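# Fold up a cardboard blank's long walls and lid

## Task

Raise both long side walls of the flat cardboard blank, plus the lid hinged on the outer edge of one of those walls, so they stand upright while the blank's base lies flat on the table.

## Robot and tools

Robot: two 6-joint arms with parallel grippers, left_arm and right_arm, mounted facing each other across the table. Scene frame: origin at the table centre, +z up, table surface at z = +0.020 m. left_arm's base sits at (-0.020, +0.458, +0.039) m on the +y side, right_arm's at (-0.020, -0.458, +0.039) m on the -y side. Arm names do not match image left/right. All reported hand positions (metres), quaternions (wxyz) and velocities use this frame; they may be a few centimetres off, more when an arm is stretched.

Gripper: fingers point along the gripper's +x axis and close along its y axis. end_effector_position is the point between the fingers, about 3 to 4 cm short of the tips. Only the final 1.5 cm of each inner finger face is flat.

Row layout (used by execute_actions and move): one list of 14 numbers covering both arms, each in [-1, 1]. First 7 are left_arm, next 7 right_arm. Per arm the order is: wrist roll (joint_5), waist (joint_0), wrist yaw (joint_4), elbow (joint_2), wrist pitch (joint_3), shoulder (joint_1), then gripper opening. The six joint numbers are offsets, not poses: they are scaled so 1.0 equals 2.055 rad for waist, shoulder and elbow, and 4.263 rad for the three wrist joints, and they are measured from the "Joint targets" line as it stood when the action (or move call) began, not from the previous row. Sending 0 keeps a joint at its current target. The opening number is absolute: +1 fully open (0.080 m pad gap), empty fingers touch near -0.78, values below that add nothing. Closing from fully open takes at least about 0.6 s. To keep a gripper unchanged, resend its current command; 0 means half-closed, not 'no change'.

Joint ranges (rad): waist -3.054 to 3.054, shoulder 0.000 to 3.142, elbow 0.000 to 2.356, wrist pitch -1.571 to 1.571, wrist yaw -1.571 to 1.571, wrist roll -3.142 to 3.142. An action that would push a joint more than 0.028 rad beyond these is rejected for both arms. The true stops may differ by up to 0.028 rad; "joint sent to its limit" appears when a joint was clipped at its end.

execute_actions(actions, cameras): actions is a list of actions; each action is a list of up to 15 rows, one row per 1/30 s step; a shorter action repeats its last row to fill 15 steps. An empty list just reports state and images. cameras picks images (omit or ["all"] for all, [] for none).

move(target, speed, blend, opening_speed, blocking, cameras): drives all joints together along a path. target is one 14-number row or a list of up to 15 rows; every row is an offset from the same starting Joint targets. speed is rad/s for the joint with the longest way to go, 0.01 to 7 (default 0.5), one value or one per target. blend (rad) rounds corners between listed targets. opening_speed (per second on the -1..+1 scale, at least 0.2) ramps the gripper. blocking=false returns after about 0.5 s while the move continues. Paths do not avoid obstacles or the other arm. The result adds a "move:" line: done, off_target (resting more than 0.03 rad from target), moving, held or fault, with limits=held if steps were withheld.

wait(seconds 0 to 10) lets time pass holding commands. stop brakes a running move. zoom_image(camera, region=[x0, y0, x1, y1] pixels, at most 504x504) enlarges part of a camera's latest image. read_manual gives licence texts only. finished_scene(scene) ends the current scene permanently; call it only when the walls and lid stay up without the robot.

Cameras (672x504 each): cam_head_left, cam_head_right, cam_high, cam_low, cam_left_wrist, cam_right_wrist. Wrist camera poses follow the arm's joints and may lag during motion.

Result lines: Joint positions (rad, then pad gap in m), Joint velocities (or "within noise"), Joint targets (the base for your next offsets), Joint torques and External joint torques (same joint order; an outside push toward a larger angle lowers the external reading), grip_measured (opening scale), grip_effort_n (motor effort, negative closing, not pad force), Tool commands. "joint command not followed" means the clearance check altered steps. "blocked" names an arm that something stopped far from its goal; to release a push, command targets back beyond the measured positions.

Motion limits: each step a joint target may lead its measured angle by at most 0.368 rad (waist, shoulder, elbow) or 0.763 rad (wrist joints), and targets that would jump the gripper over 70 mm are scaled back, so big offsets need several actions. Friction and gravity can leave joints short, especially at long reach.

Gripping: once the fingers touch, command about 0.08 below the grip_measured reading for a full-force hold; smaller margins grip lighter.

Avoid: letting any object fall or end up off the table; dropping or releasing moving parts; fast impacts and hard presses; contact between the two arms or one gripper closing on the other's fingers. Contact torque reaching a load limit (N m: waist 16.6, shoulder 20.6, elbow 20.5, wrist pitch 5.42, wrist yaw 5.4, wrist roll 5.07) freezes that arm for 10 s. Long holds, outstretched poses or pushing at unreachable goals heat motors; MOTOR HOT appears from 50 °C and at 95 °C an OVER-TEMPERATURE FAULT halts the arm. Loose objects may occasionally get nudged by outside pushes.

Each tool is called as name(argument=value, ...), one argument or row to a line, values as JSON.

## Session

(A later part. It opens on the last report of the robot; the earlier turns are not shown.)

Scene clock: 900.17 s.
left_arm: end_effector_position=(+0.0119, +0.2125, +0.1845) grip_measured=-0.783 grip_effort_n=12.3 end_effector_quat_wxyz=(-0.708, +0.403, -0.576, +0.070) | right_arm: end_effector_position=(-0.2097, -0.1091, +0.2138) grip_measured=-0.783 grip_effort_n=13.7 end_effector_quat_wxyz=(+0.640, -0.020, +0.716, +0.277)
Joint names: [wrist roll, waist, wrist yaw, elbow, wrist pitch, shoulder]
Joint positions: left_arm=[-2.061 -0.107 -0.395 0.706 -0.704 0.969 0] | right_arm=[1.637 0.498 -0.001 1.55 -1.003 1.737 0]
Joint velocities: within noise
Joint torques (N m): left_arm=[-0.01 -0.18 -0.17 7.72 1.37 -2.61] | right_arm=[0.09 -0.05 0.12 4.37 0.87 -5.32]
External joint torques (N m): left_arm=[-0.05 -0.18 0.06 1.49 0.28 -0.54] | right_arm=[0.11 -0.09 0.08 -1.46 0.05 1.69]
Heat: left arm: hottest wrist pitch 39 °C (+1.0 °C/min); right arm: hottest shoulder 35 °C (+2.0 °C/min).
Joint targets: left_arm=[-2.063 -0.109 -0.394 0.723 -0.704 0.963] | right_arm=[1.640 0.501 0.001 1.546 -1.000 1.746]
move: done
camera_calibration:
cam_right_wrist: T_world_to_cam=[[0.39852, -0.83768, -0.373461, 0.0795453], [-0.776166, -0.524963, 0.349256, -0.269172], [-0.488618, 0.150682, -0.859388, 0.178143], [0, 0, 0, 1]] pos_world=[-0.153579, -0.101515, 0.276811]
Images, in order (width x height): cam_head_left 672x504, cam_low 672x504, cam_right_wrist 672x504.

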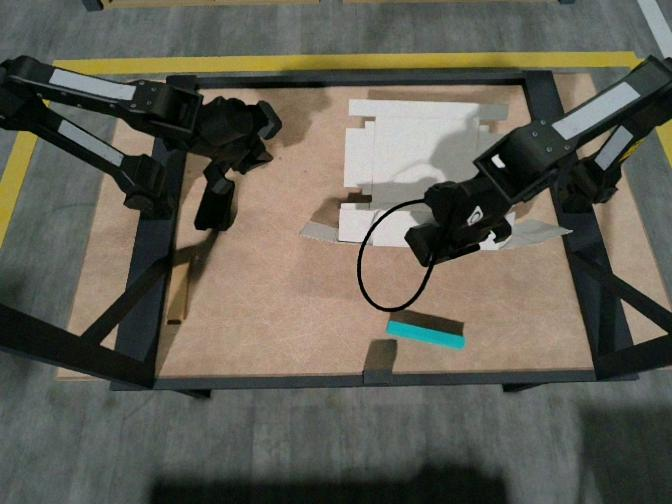

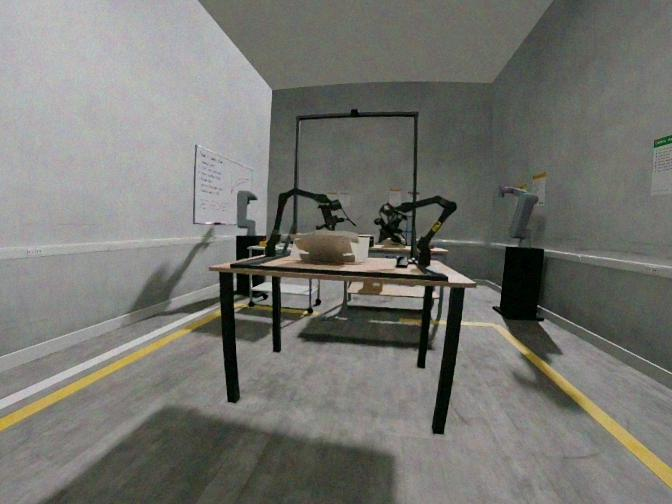

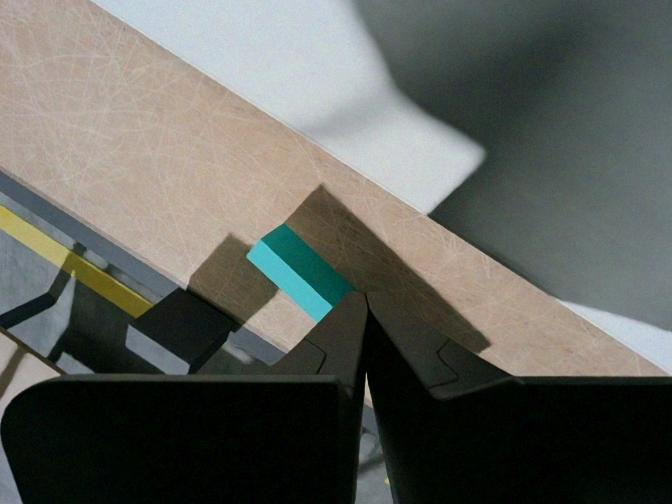

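move(
  target=[
    [0,0,0,0,0,0,-0.78,0,0,0,0.1405,-0.0584,0.0194,-0.78],
    [0,0,0,0,0,0,-0.78,0,-0.0611,0,0.1074,-0.0558,-0.0083,-0.78],
    [0,0,0,0,0,0,-0.78,0,-0.0611,0,-0.0037,-0.0101,-0.0247,-0.78],
    [0,0,0,0,0,0,-0.78,0,-0.0067,0,-0.0268,0.0194,0.0135,-0.78],
  ],
  speed=[0.5,0.4,0.2,0.1],
  cameras=["cam_right_wrist","cam_head_left","cam_low","cam_head_right"],
)

zoom_image(
  camera="cam_low",
  region=[240, 190, 450, 290],
)

zoom_image(
  camera="cam_head_right",
  region=[270, 60, 620, 290],
)

Scene clock: 927.80 s.
left_arm: end_effector_position=(+0.0119, +0.2125, +0.1845) grip_measured=-0.783 grip_effort_n=12.3 end_effector_quat_wxyz=(-0.708, +0.403, -0.576, +0.070) | right_arm: end_effector_position=(-0.2086, -0.0996, +0.1922) grip_measured=-0.783 grip_effort_n=14.2 end_effector_quat_wxyz=(+0.643, -0.015, +0.715, +0.274)
Joint names: [wrist roll, waist, wrist yaw, elbow, wrist pitch, shoulder]
Joint positions: left_arm=[-2.061 -0.107 -0.395 0.706 -0.704 0.969 0] | right_arm=[1.637 0.485 0.001 1.497 -0.92 1.765 0]
Joint velocities: within noise
Joint torques (N m): left_arm=[-0.02 -0.25 -0.2 7.94 1.38 -2.71] | right_arm=[0.08 0.03 0.04 4.14 0.88 -5.59]
External joint torques (N m): left_arm=[-0.06 -0.27 0.04 1.76 0.3 -0.65] | right_arm=[0.1 0.04 -0.01 -1.72 0.05 1.64]
Heat: left arm: hottest wrist pitch 39 °C (+0.0 °C/min); right arm: hottest shoulder 35 °C (+1.0 °C/min).
Joint targets: left_arm=[-2.063 -0.109 -0.394 0.723 -0.704 0.963] | right_arm=[1.640 0.487 0.001 1.491 -0.917 1.773]
move: done
camera_calibration:
cam_right_wrist: T_world_to_cam=[[0.38733, -0.842223, -0.375014, 0.0765836], [-0.783566, -0.515068, 0.347462, -0.255929], [-0.485798, 0.159266, -0.859439, 0.16018], [0, 0, 0, 1]] pos_world=[-0.152385, -0.0928316, 0.255311]
Images, in order (width x height): cam_head_left 672x504, cam_head_right 672x504, cam_low 672x504, cam_right_wrist 672x504.

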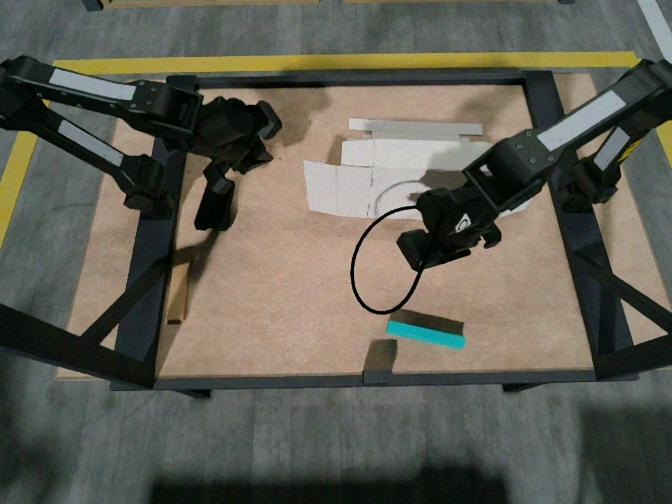

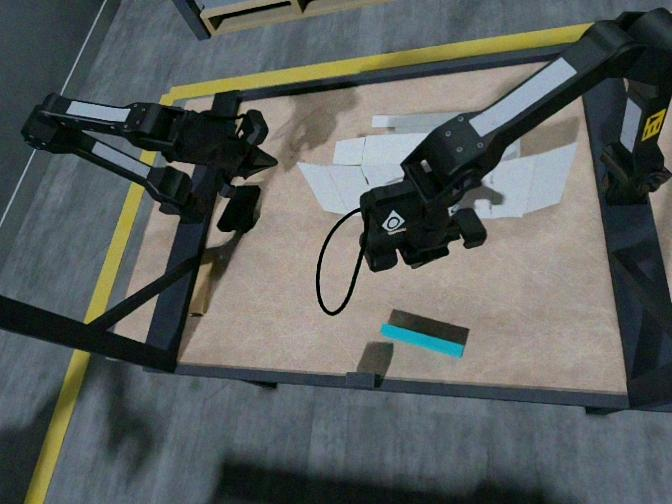

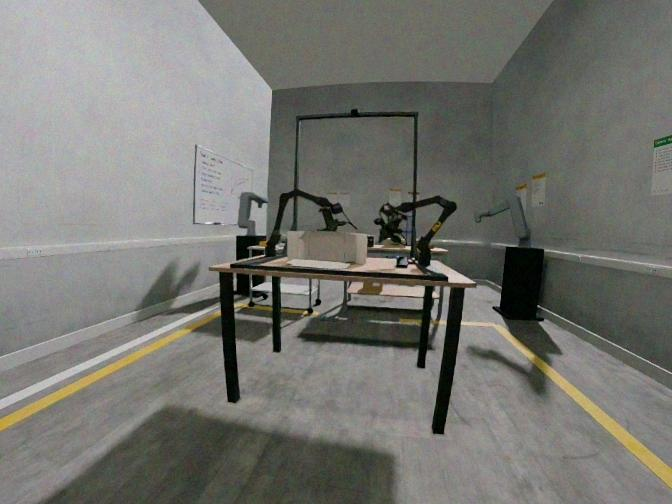

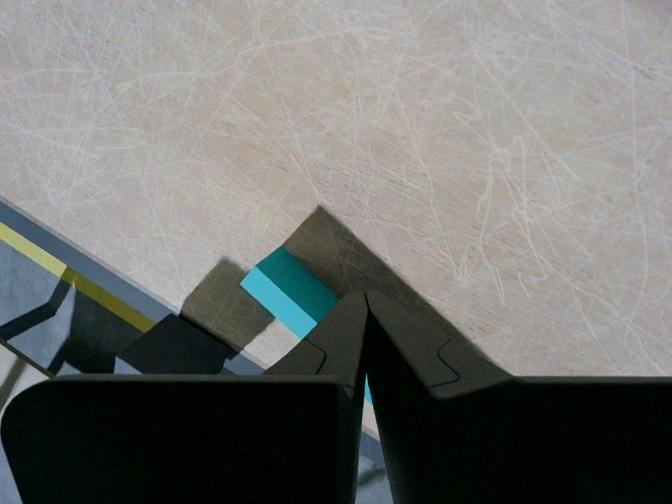

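Scaled by 2.400 from the camera's 672x504 image, which has a finer 960x720 frame.

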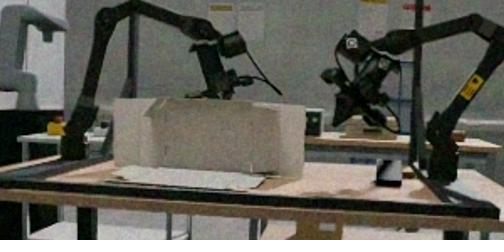

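Scaled by 1.440 from the camera's 672x504 image, which has a finer 960x720 frame.

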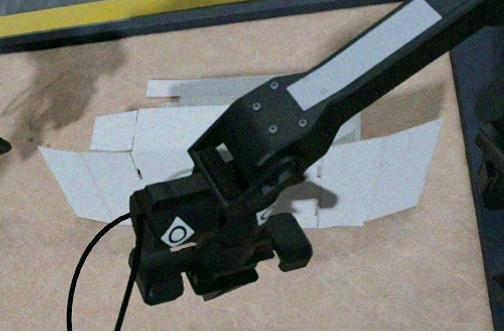

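move(
  target=[
    [0,0,0,0,0,0,-0.78,0,0,0,0.1264,-0.1047,-0.0903,-0.78],
    [0,0,0,0,0,0,-0.78,0,-0.237,0,0.1264,-0.1047,-0.0903,-0.78],
  ],
  speed=0.5,
  cameras=["cam_right_wrist","cam_head_left"],
)

Scene clock: 944.53 s.
left_arm: end_effector_position=(+0.0119, +0.2125, +0.1845) grip_measured=-0.783 grip_effort_n=12.3 end_effector_quat_wxyz=(-0.708, +0.403, -0.576, +0.070) | right_arm: end_effector_position=(-0.0202, -0.1218, +0.2953) grip_measured=-0.783 grip_effort_n=14.2 end_effector_quat_wxyz=(+0.692, +0.145, +0.700, +0.100)
Joint names: [wrist roll, waist, wrist yaw, elbow, wrist pitch, shoulder]
Joint positions: left_arm=[-2.061 -0.107 -0.395 0.706 -0.704 0.969 0] | right_arm=[1.637 0.001 0 1.739 -1.363 1.597 0]
Joint velocities: within noise
Joint torques (N m): left_arm=[-0.03 -0.47 -0.18 7.79 1.42 -2.82] | right_arm=[0.09 -0.32 0.06 5.67 0.64 -6]
External joint torques (N m): left_arm=[-0.07 -0.47 0.05 1.59 0.33 -0.76] | right_arm=[0.1 -0.25 0 0.21 -0.15 -0.34]
Heat: left arm: hottest wrist pitch 39 °C (+0.0 °C/min); right arm: hottest shoulder 36 °C (+1.0 °C/min).
Joint targets: left_arm=[-2.063 -0.109 -0.394 0.723 -0.704 0.963] | right_arm=[1.640 0.000 0.001 1.751 -1.363 1.588]
move: done
camera_calibration:
cam_right_wrist: T_world_to_cam=[[-0.0495107, -0.937897, -0.343363, -0.00621337], [-0.933138, -0.0791325, 0.350703, -0.106492], [-0.356094, 0.337769, -0.871269, 0.371663], [0, 0, 0, 1]] pos_world=[0.0326676, -0.139791, 0.359032]
Images, in order (width x height): cam_head_left 672x504, cam_right_wrist 672x504.

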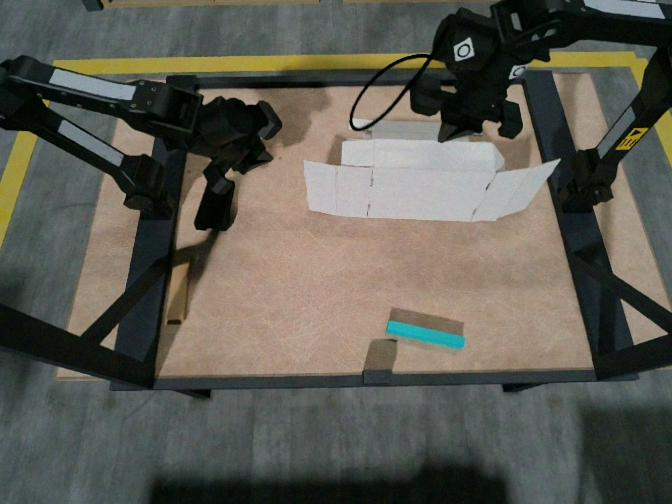

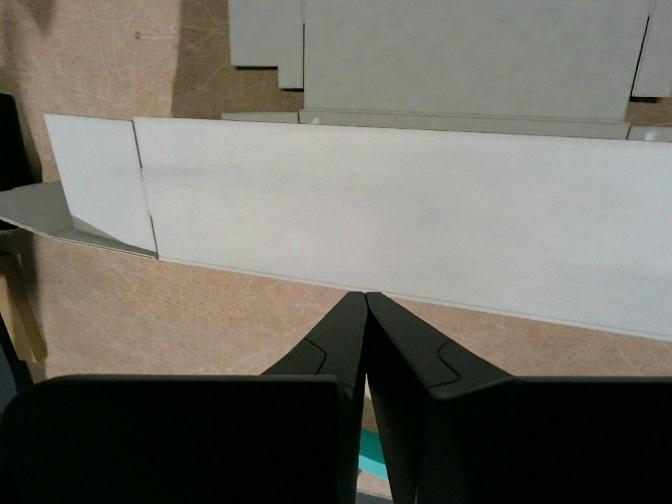

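move(
  target=[
    [0,0,0,0,0,0,-0.78,0,-0.0137,0,-0.1606,0.0617,-0.0325,-0.78],
    [0,0,0,0,0,0,-0.78,0,0.0599,0,-0.1425,0.0572,-0.0239,-0.78],
    [0,0,0,0,0,0,-0.78,0,0.1277,0,-0.153,0.0705,-0.0068,-0.78],
  ],
  speed=[0.25,0.12,0.12],
  cameras=["cam_right_wrist","cam_head_left","cam_head_right","cam_low"],
)

zoom_image(
  camera="cam_low",
  region=[240, 190, 450, 290],
)

Scene clock: 955.93 s.
left_arm: end_effector_position=(+0.0119, +0.2125, +0.1845) grip_measured=-0.783 grip_effort_n=12.3 end_effector_quat_wxyz=(-0.708, +0.403, -0.576, +0.070) | right_arm: end_effector_position=(-0.1115, -0.1176, +0.2381) grip_measured=-0.783 grip_effort_n=13.7 end_effector_quat_wxyz=(+0.666, +0.070, +0.713, +0.206)
Joint names: [wrist roll, waist, wrist yaw, elbow, wrist pitch, shoulder]
Joint positions: left_arm=[-2.061 -0.107 -0.395 0.706 -0.704 0.969 0] | right_arm=[1.637 0.262 -0.002 1.45 -1.062 1.56 0]
Joint velocities: within noise
Joint torques (N m): left_arm=[-0.04 -0.32 -0.17 7.9 1.36 -2.72] | right_arm=[0.08 0.19 0.14 3.36 0.65 -3.68]
External joint torques (N m): left_arm=[-0.07 -0.3 0.05 1.61 0.25 -0.57] | right_arm=[0.1 0.17 0.1 -2.46 -0.18 2.14]
Heat: left arm: hottest wrist pitch 39 °C (+0.0 °C/min); right arm: hottest shoulder 36 °C (+1.0 °C/min).
Joint targets: left_arm=[-2.063 -0.109 -0.394 0.723 -0.704 0.963] | right_arm=[1.640 0.262 0.001 1.436 -1.063 1.574]
move: done
camera_calibration:
cam_right_wrist: T_world_to_cam=[[0.189722, -0.901191, -0.389692, 0.0155556], [-0.875491, -0.334936, 0.348329, -0.194366], [-0.444433, 0.275087, -0.85253, 0.266305], [0, 0, 0, 1]] pos_world=[-0.0547624, -0.124339, 0.300798]
Images, in order (width x height): cam_head_left 672x504, cam_head_right 672x504, cam_low 672x504, cam_right_wrist 672x504.

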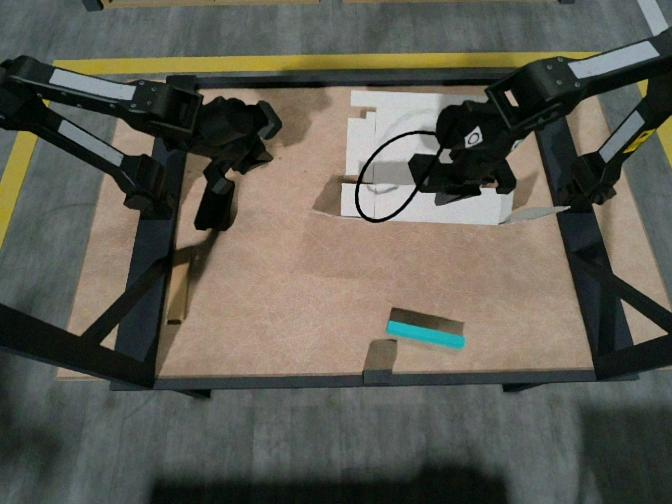

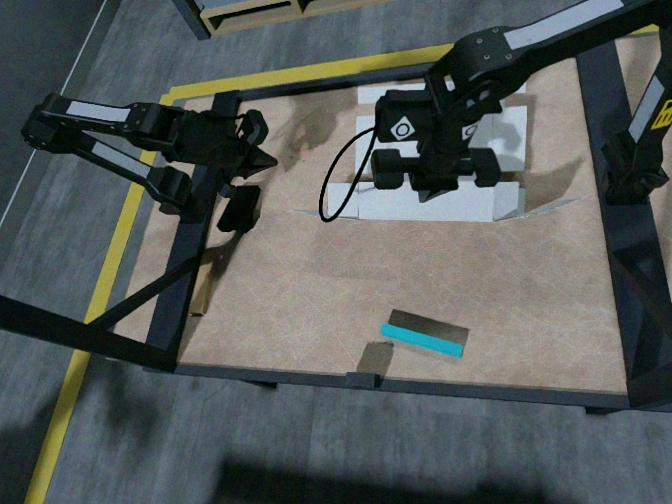

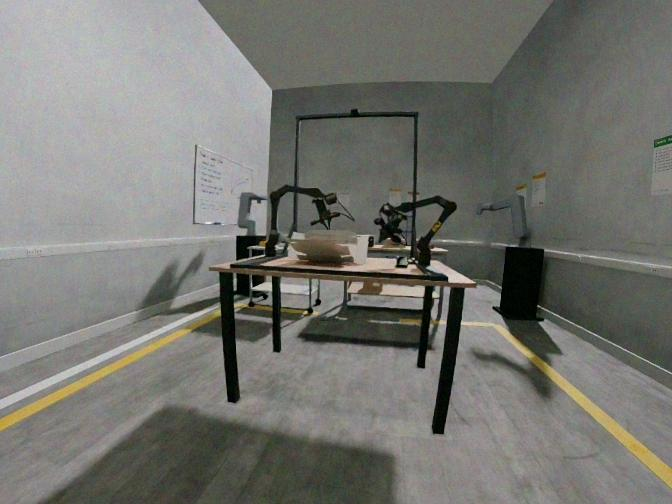

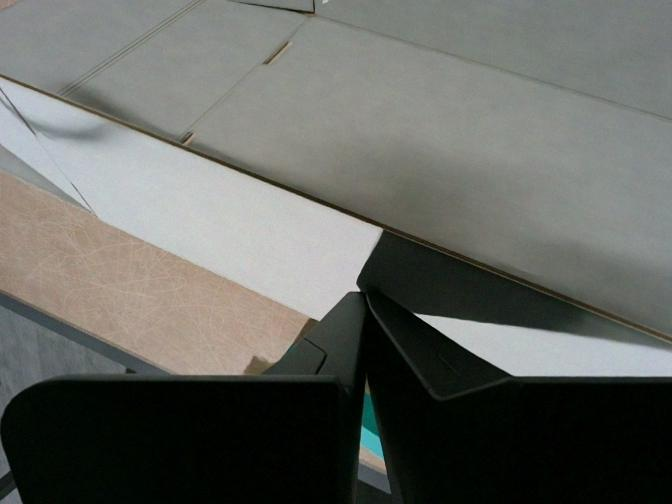

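Scaled by 2.400 from the camera's 672x504 image, which has a finer 960x720 frame.

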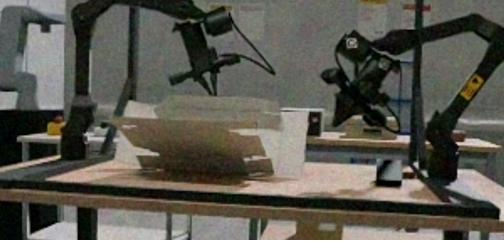

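move(
  target=[
    [0,0,0,0,0,0,-0.78,0,0.0428,0,-0.0168,0.0185,0.0211,-0.78],
    [0,0,0,0,0,0,-0.78,0,0.0696,0,-0.0358,0.0356,0.0378,-0.78],
  ],
  speed=0.08,
  cameras=["cam_right_wrist","cam_head_left","cam_head_right","cam_low"],
)

zoom_image(
  camera="cam_low",
  region=[240, 190, 450, 290],
)

Scene clock: 966.07 s.
left_arm: end_effector_position=(+0.0119, +0.2125, +0.1845) grip_measured=-0.783 grip_effort_n=12.3 end_effector_quat_wxyz=(-0.708, +0.403, -0.576, +0.070) | right_arm: end_effector_position=(-0.1665, -0.1148, +0.1948) grip_measured=-0.783 grip_effort_n=13.7 end_effector_quat_wxyz=(+0.652, +0.014, +0.716, +0.247)
Joint names: [wrist roll, waist, wrist yaw, elbow, wrist pitch, shoulder]
Joint positions: left_arm=[-2.061 -0.107 -0.395 0.706 -0.704 0.969 0] | right_arm=[1.637 0.403 -0.002 1.369 -0.914 1.644 0]
Joint velocities: within noise
Joint torques (N m): left_arm=[-0.03 -0.13 -0.18 7.93 1.39 -2.51] | right_arm=[0.09 -0.01 0.15 4.08 0.9 -4.83]
External joint torques (N m): left_arm=[-0.06 -0.13 0.05 1.68 0.28 -0.44] | right_arm=[0.11 0 0.11 -1.84 0.06 1.64]
Heat: left arm: hottest wrist pitch 39 °C (+0.0 °C/min); right arm: hottest shoulder 36 °C (+1.0 °C/min).
Joint targets: left_arm=[-2.063 -0.109 -0.394 0.723 -0.704 0.963] | right_arm=[1.640 0.406 0.001 1.362 -0.911 1.652]
move: done
camera_calibration:
cam_right_wrist: T_world_to_cam=[[0.317115, -0.871305, -0.37452, 0.0333614], [-0.82193, -0.44951, 0.349818, -0.231009], [-0.473148, 0.196897, -0.858698, 0.191574], [0, 0, 0, 1]] pos_world=[-0.10981, -0.112493, 0.25781]
Images, in order (width x height): cam_head_left 672x504, cam_head_right 672x504, cam_low 672x504, cam_right_wrist 672x504.

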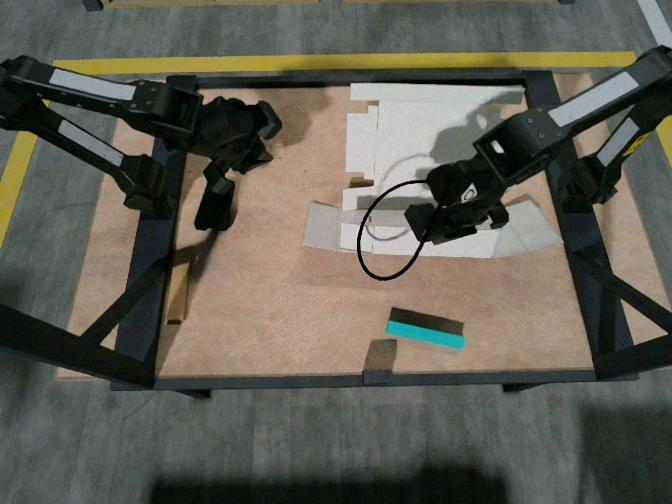

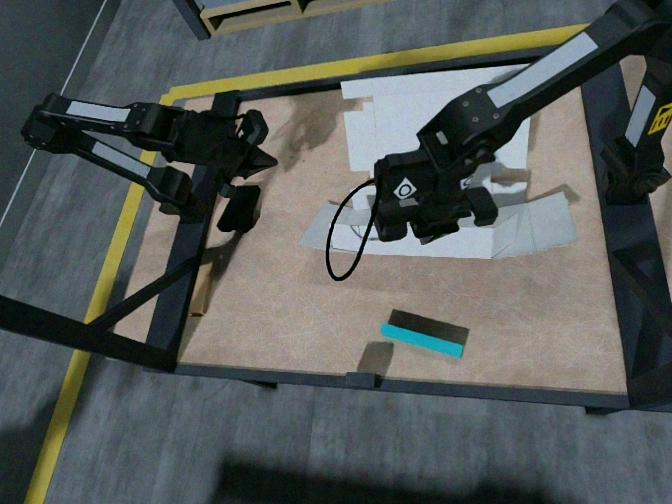

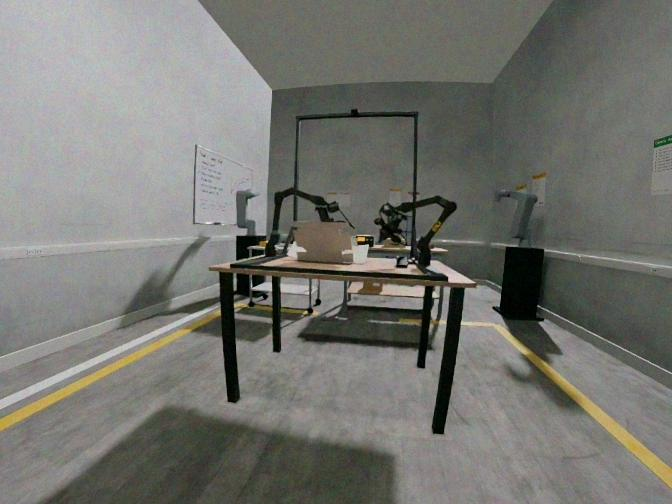

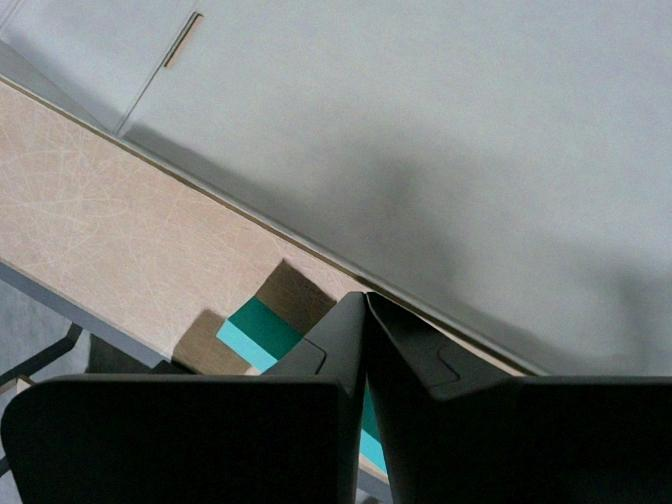

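Scaled by 2.400 from the camera's 672x504 image, which has a finer 960x720 frame.

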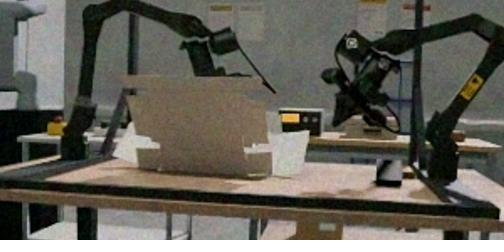

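move(
  target=[0,0,0,0,0,0,-0.78,0,0,0,0.05,-0.10,-0.18,-0.78],
  speed=0.4,
)

zoom_image(
  camera="cam_low",
  region=[240, 190, 450, 290],
)

zoom_image(
  camera="cam_head_left",
  region=[280, 50, 600, 290],
)

zoom_image(
  camera="cam_head_right",
  region=[270, 50, 600, 290],
)

Scene clock: 972.57 s.
left_arm: end_effector_position=(+0.0119, +0.2125, +0.1845) grip_measured=-0.783 grip_effort_n=12.3 end_effector_quat_wxyz=(-0.708, +0.403, -0.576, +0.070) | right_arm: end_effector_position=(-0.1234, -0.2157, +0.2943) grip_measured=-0.783 grip_effort_n=14.2 end_effector_quat_wxyz=(+0.650, +0.019, +0.716, +0.252)
Joint names: [wrist roll, waist, wrist yaw, elbow, wrist pitch, shoulder]
Joint positions: left_arm=[-2.061 -0.107 -0.395 0.706 -0.704 0.969 0] | right_arm=[1.637 0.403 -0.002 1.453 -1.337 1.289 0]
Joint velocities: within noise
Joint torques (N m): left_arm=[0.03 -0.32 -0.16 7.78 1.39 -2.83] | right_arm=[0.09 0.2 0.13 5.64 0.71 -3.85]
External joint torques (N m): left_arm=[-0.01 -0.33 0.07 1.58 0.3 -0.77] | right_arm=[0.11 0.19 0.09 0.19 -0.14 -0.38]
Heat: left arm: hottest wrist pitch 39 °C (+0.0 °C/min); right arm: hottest shoulder 36 °C (+1.0 °C/min).
Joint targets: left_arm=[-2.063 -0.109 -0.394 0.723 -0.704 0.963] | right_arm=[1.640 0.406 0.001 1.465 -1.337 1.281]
move: done
camera_calibration:
cam_left_wrist: T_world_to_cam=[[0.352245, -0.669232, 0.654257, 0.0247855], [-0.935802, -0.241334, 0.256967, 0.038337], [-0.0140759, -0.702771, -0.711277, 0.357626], [0, 0, 0, 1]] pos_world=[0.0321792, 0.277168, 0.228304]
cam_right_wrist: T_world_to_cam=[[0.314767, -0.865799, -0.38899, -0.0258357], [-0.819973, -0.454461, 0.348007, -0.27605], [-0.478085, 0.209421, -0.852982, 0.31757], [0, 0, 0, 1]] pos_world=[-0.0663957, -0.214328, 0.356899]

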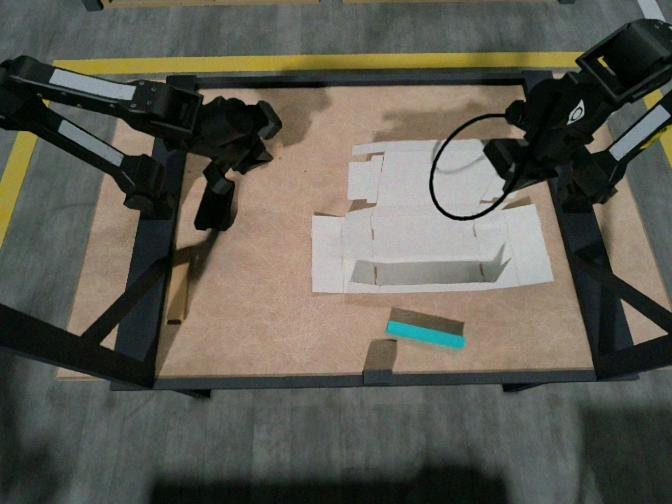

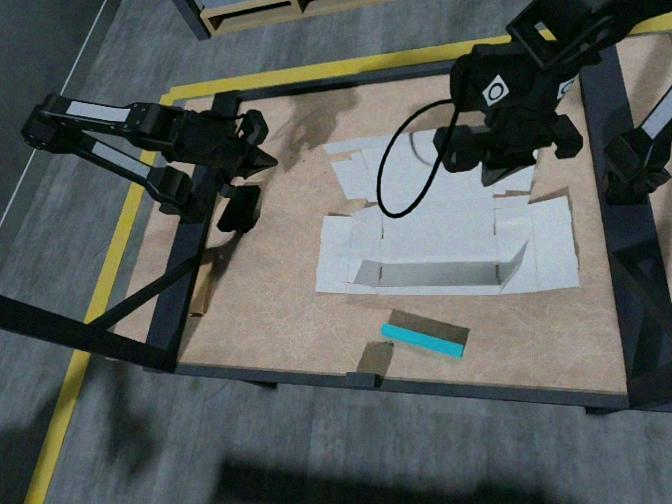

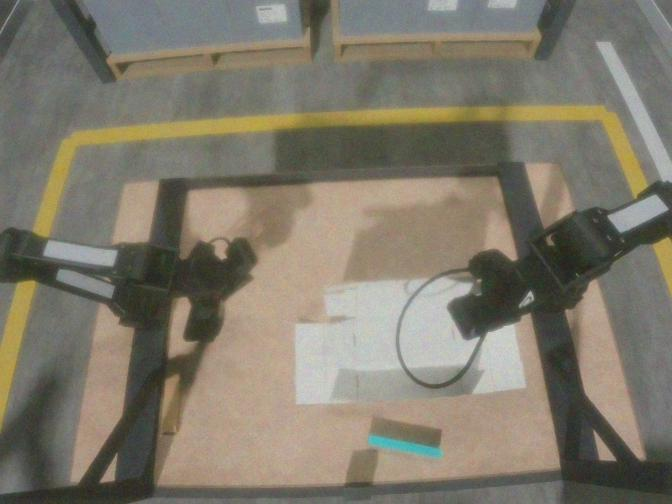

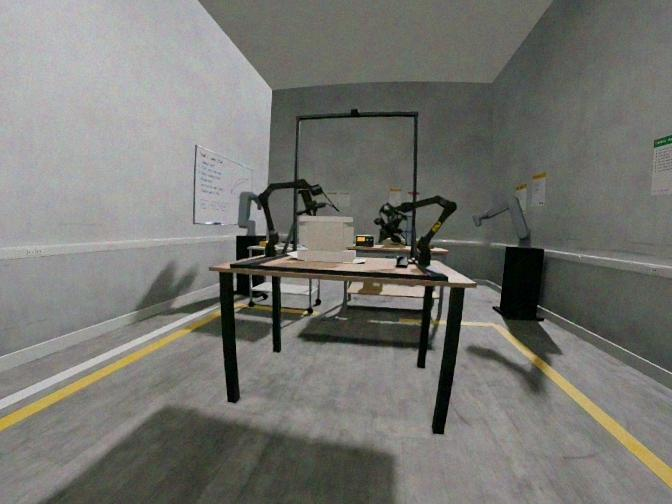

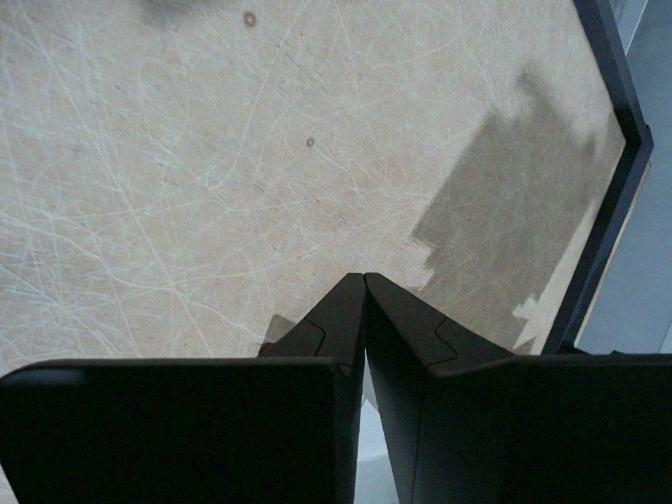

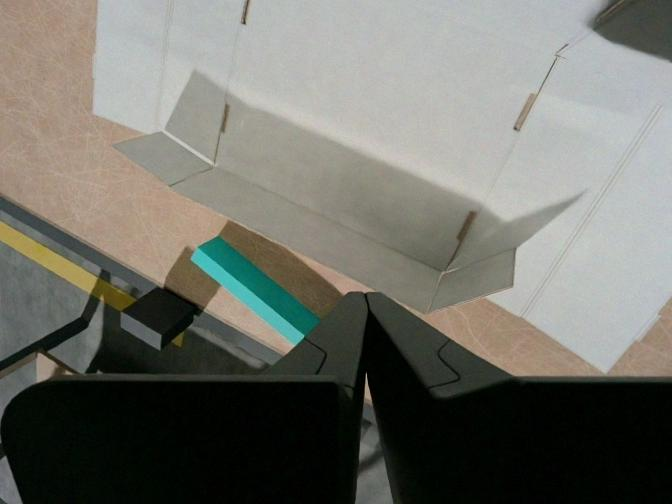

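Scaled by 2.400 from the camera's 672x504 image, which has a finer 960x720 frame.

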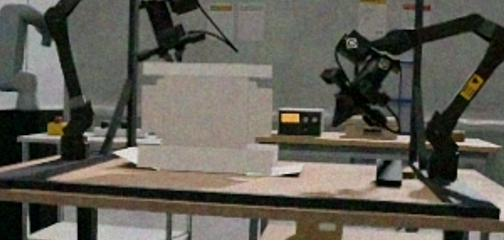

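Scaled by 1.575 from the camera's 672x504 image, which has a finer 960x720 frame.

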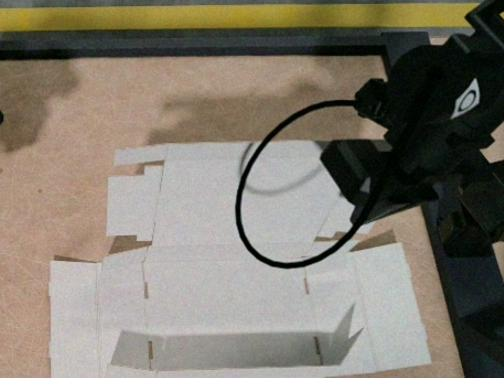

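Scaled by 1.527 from the camera's 672x504 image, which has a finer 960x720 frame.

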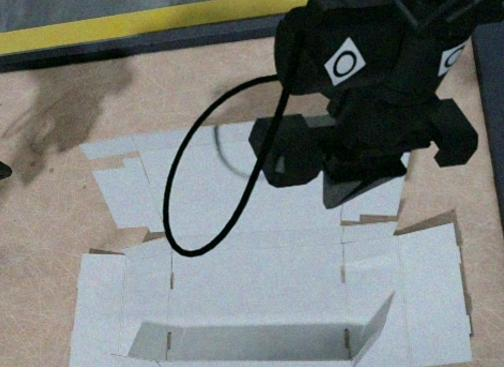

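move(
  target=[0,0,0,0,0,0,-0.78,0,0,0,0.15,-0.05,0,-0.78],
  speed=0.25,
  cameras=["cam_head_left","cam_head_right","cam_low","cam_high"],
)

zoom_image(
  camera="cam_head_right",
  region=[270, 20, 620, 310],
)

zoom_image(
  camera="cam_low",
  region=[270, 180, 450, 280],
)

Scene clock: 989.10 s.
left_arm: end_effector_position=(+0.0119, +0.2125, +0.1845) grip_measured=-0.783 grip_effort_n=12.3 end_effector_quat_wxyz=(-0.708, +0.403, -0.576, +0.070) | right_arm: end_effector_position=(-0.1145, -0.2364, +0.3685) grip_measured=-0.783 grip_effort_n=14.2 end_effector_quat_wxyz=(+0.636, +0.052, +0.717, +0.282)
Joint names: [wrist roll, waist, wrist yaw, elbow, wrist pitch, shoulder]
Joint positions: left_arm=[-2.061 -0.107 -0.395 0.706 -0.704 0.969 0] | right_arm=[1.637 0.403 -0.002 1.76 -1.551 1.288 0]
Joint velocities: within noise
Joint torques (N m): left_arm=[-0.04 -0.26 -0.16 7.75 1.38 -2.64] | right_arm=[0.09 0.16 0.13 5.24 0.83 -3.12]
External joint torques (N m): left_arm=[-0.07 -0.25 0.06 1.58 0.31 -0.59] | right_arm=[0.11 0.17 0.09 0.47 -0.16 -0.39]
Heat: left arm: hottest wrist pitch 39 °C (+0.0 °C/min); right arm: hottest shoulder 35 °C (+0.0 °C/min).
Joint targets: left_arm=[-2.063 -0.109 -0.394 0.723 -0.704 0.963] | right_arm=[1.640 0.406 0.001 1.774 -1.551 1.281]
move: done
Images, in order (width x height): cam_head_left 672x504, cam_head_right 672x504, cam_high 672x504, cam_low 672x504.

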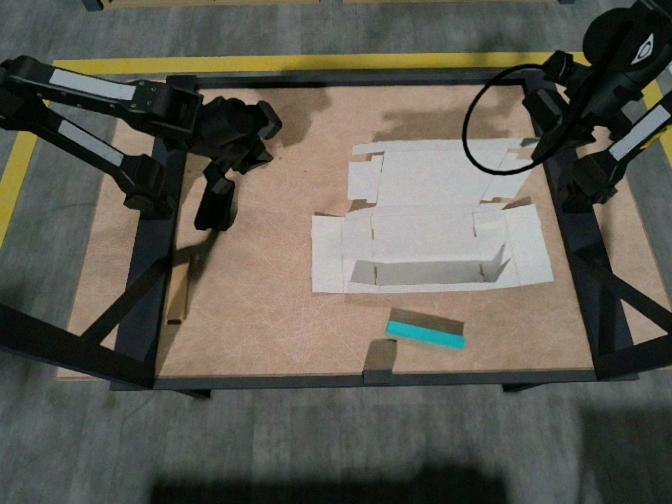

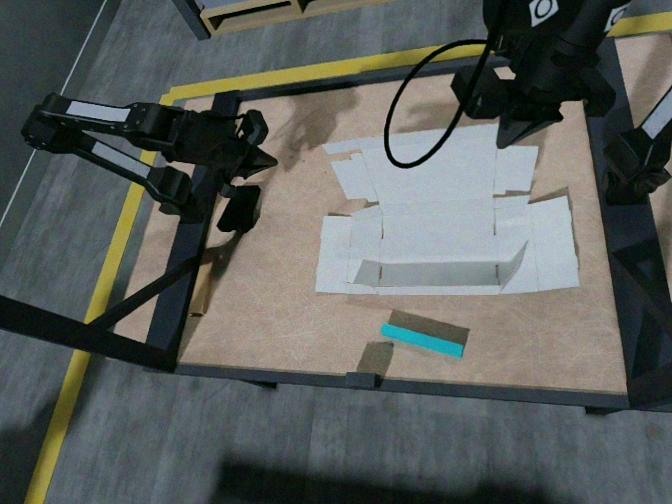

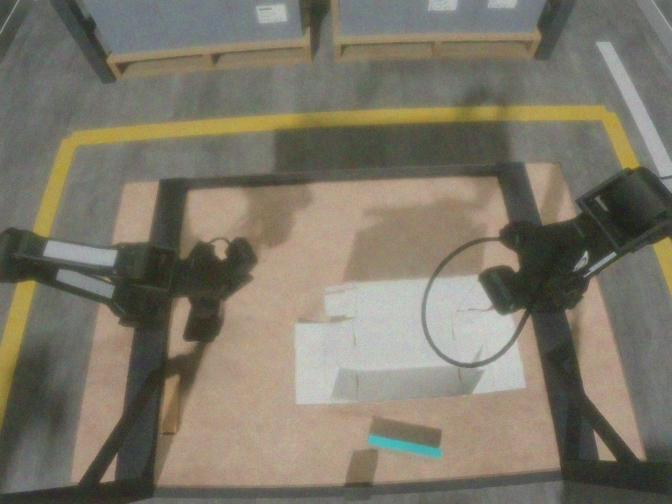

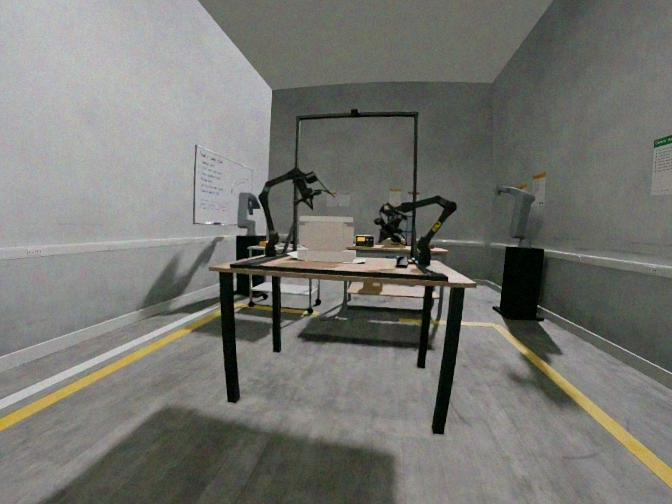

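Scaled by 1.440 from the camera's 672x504 image, which has a finer 960x720 frame.

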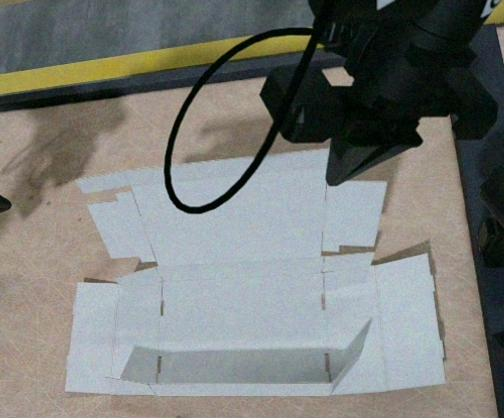

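Scaled by 2.800 from the camera's 672x504 image, which has a finer 960x720 frame.

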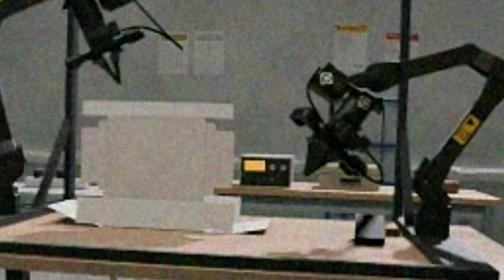

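finished_scene(
  scene=1,
)

The scene is finished: the task was done.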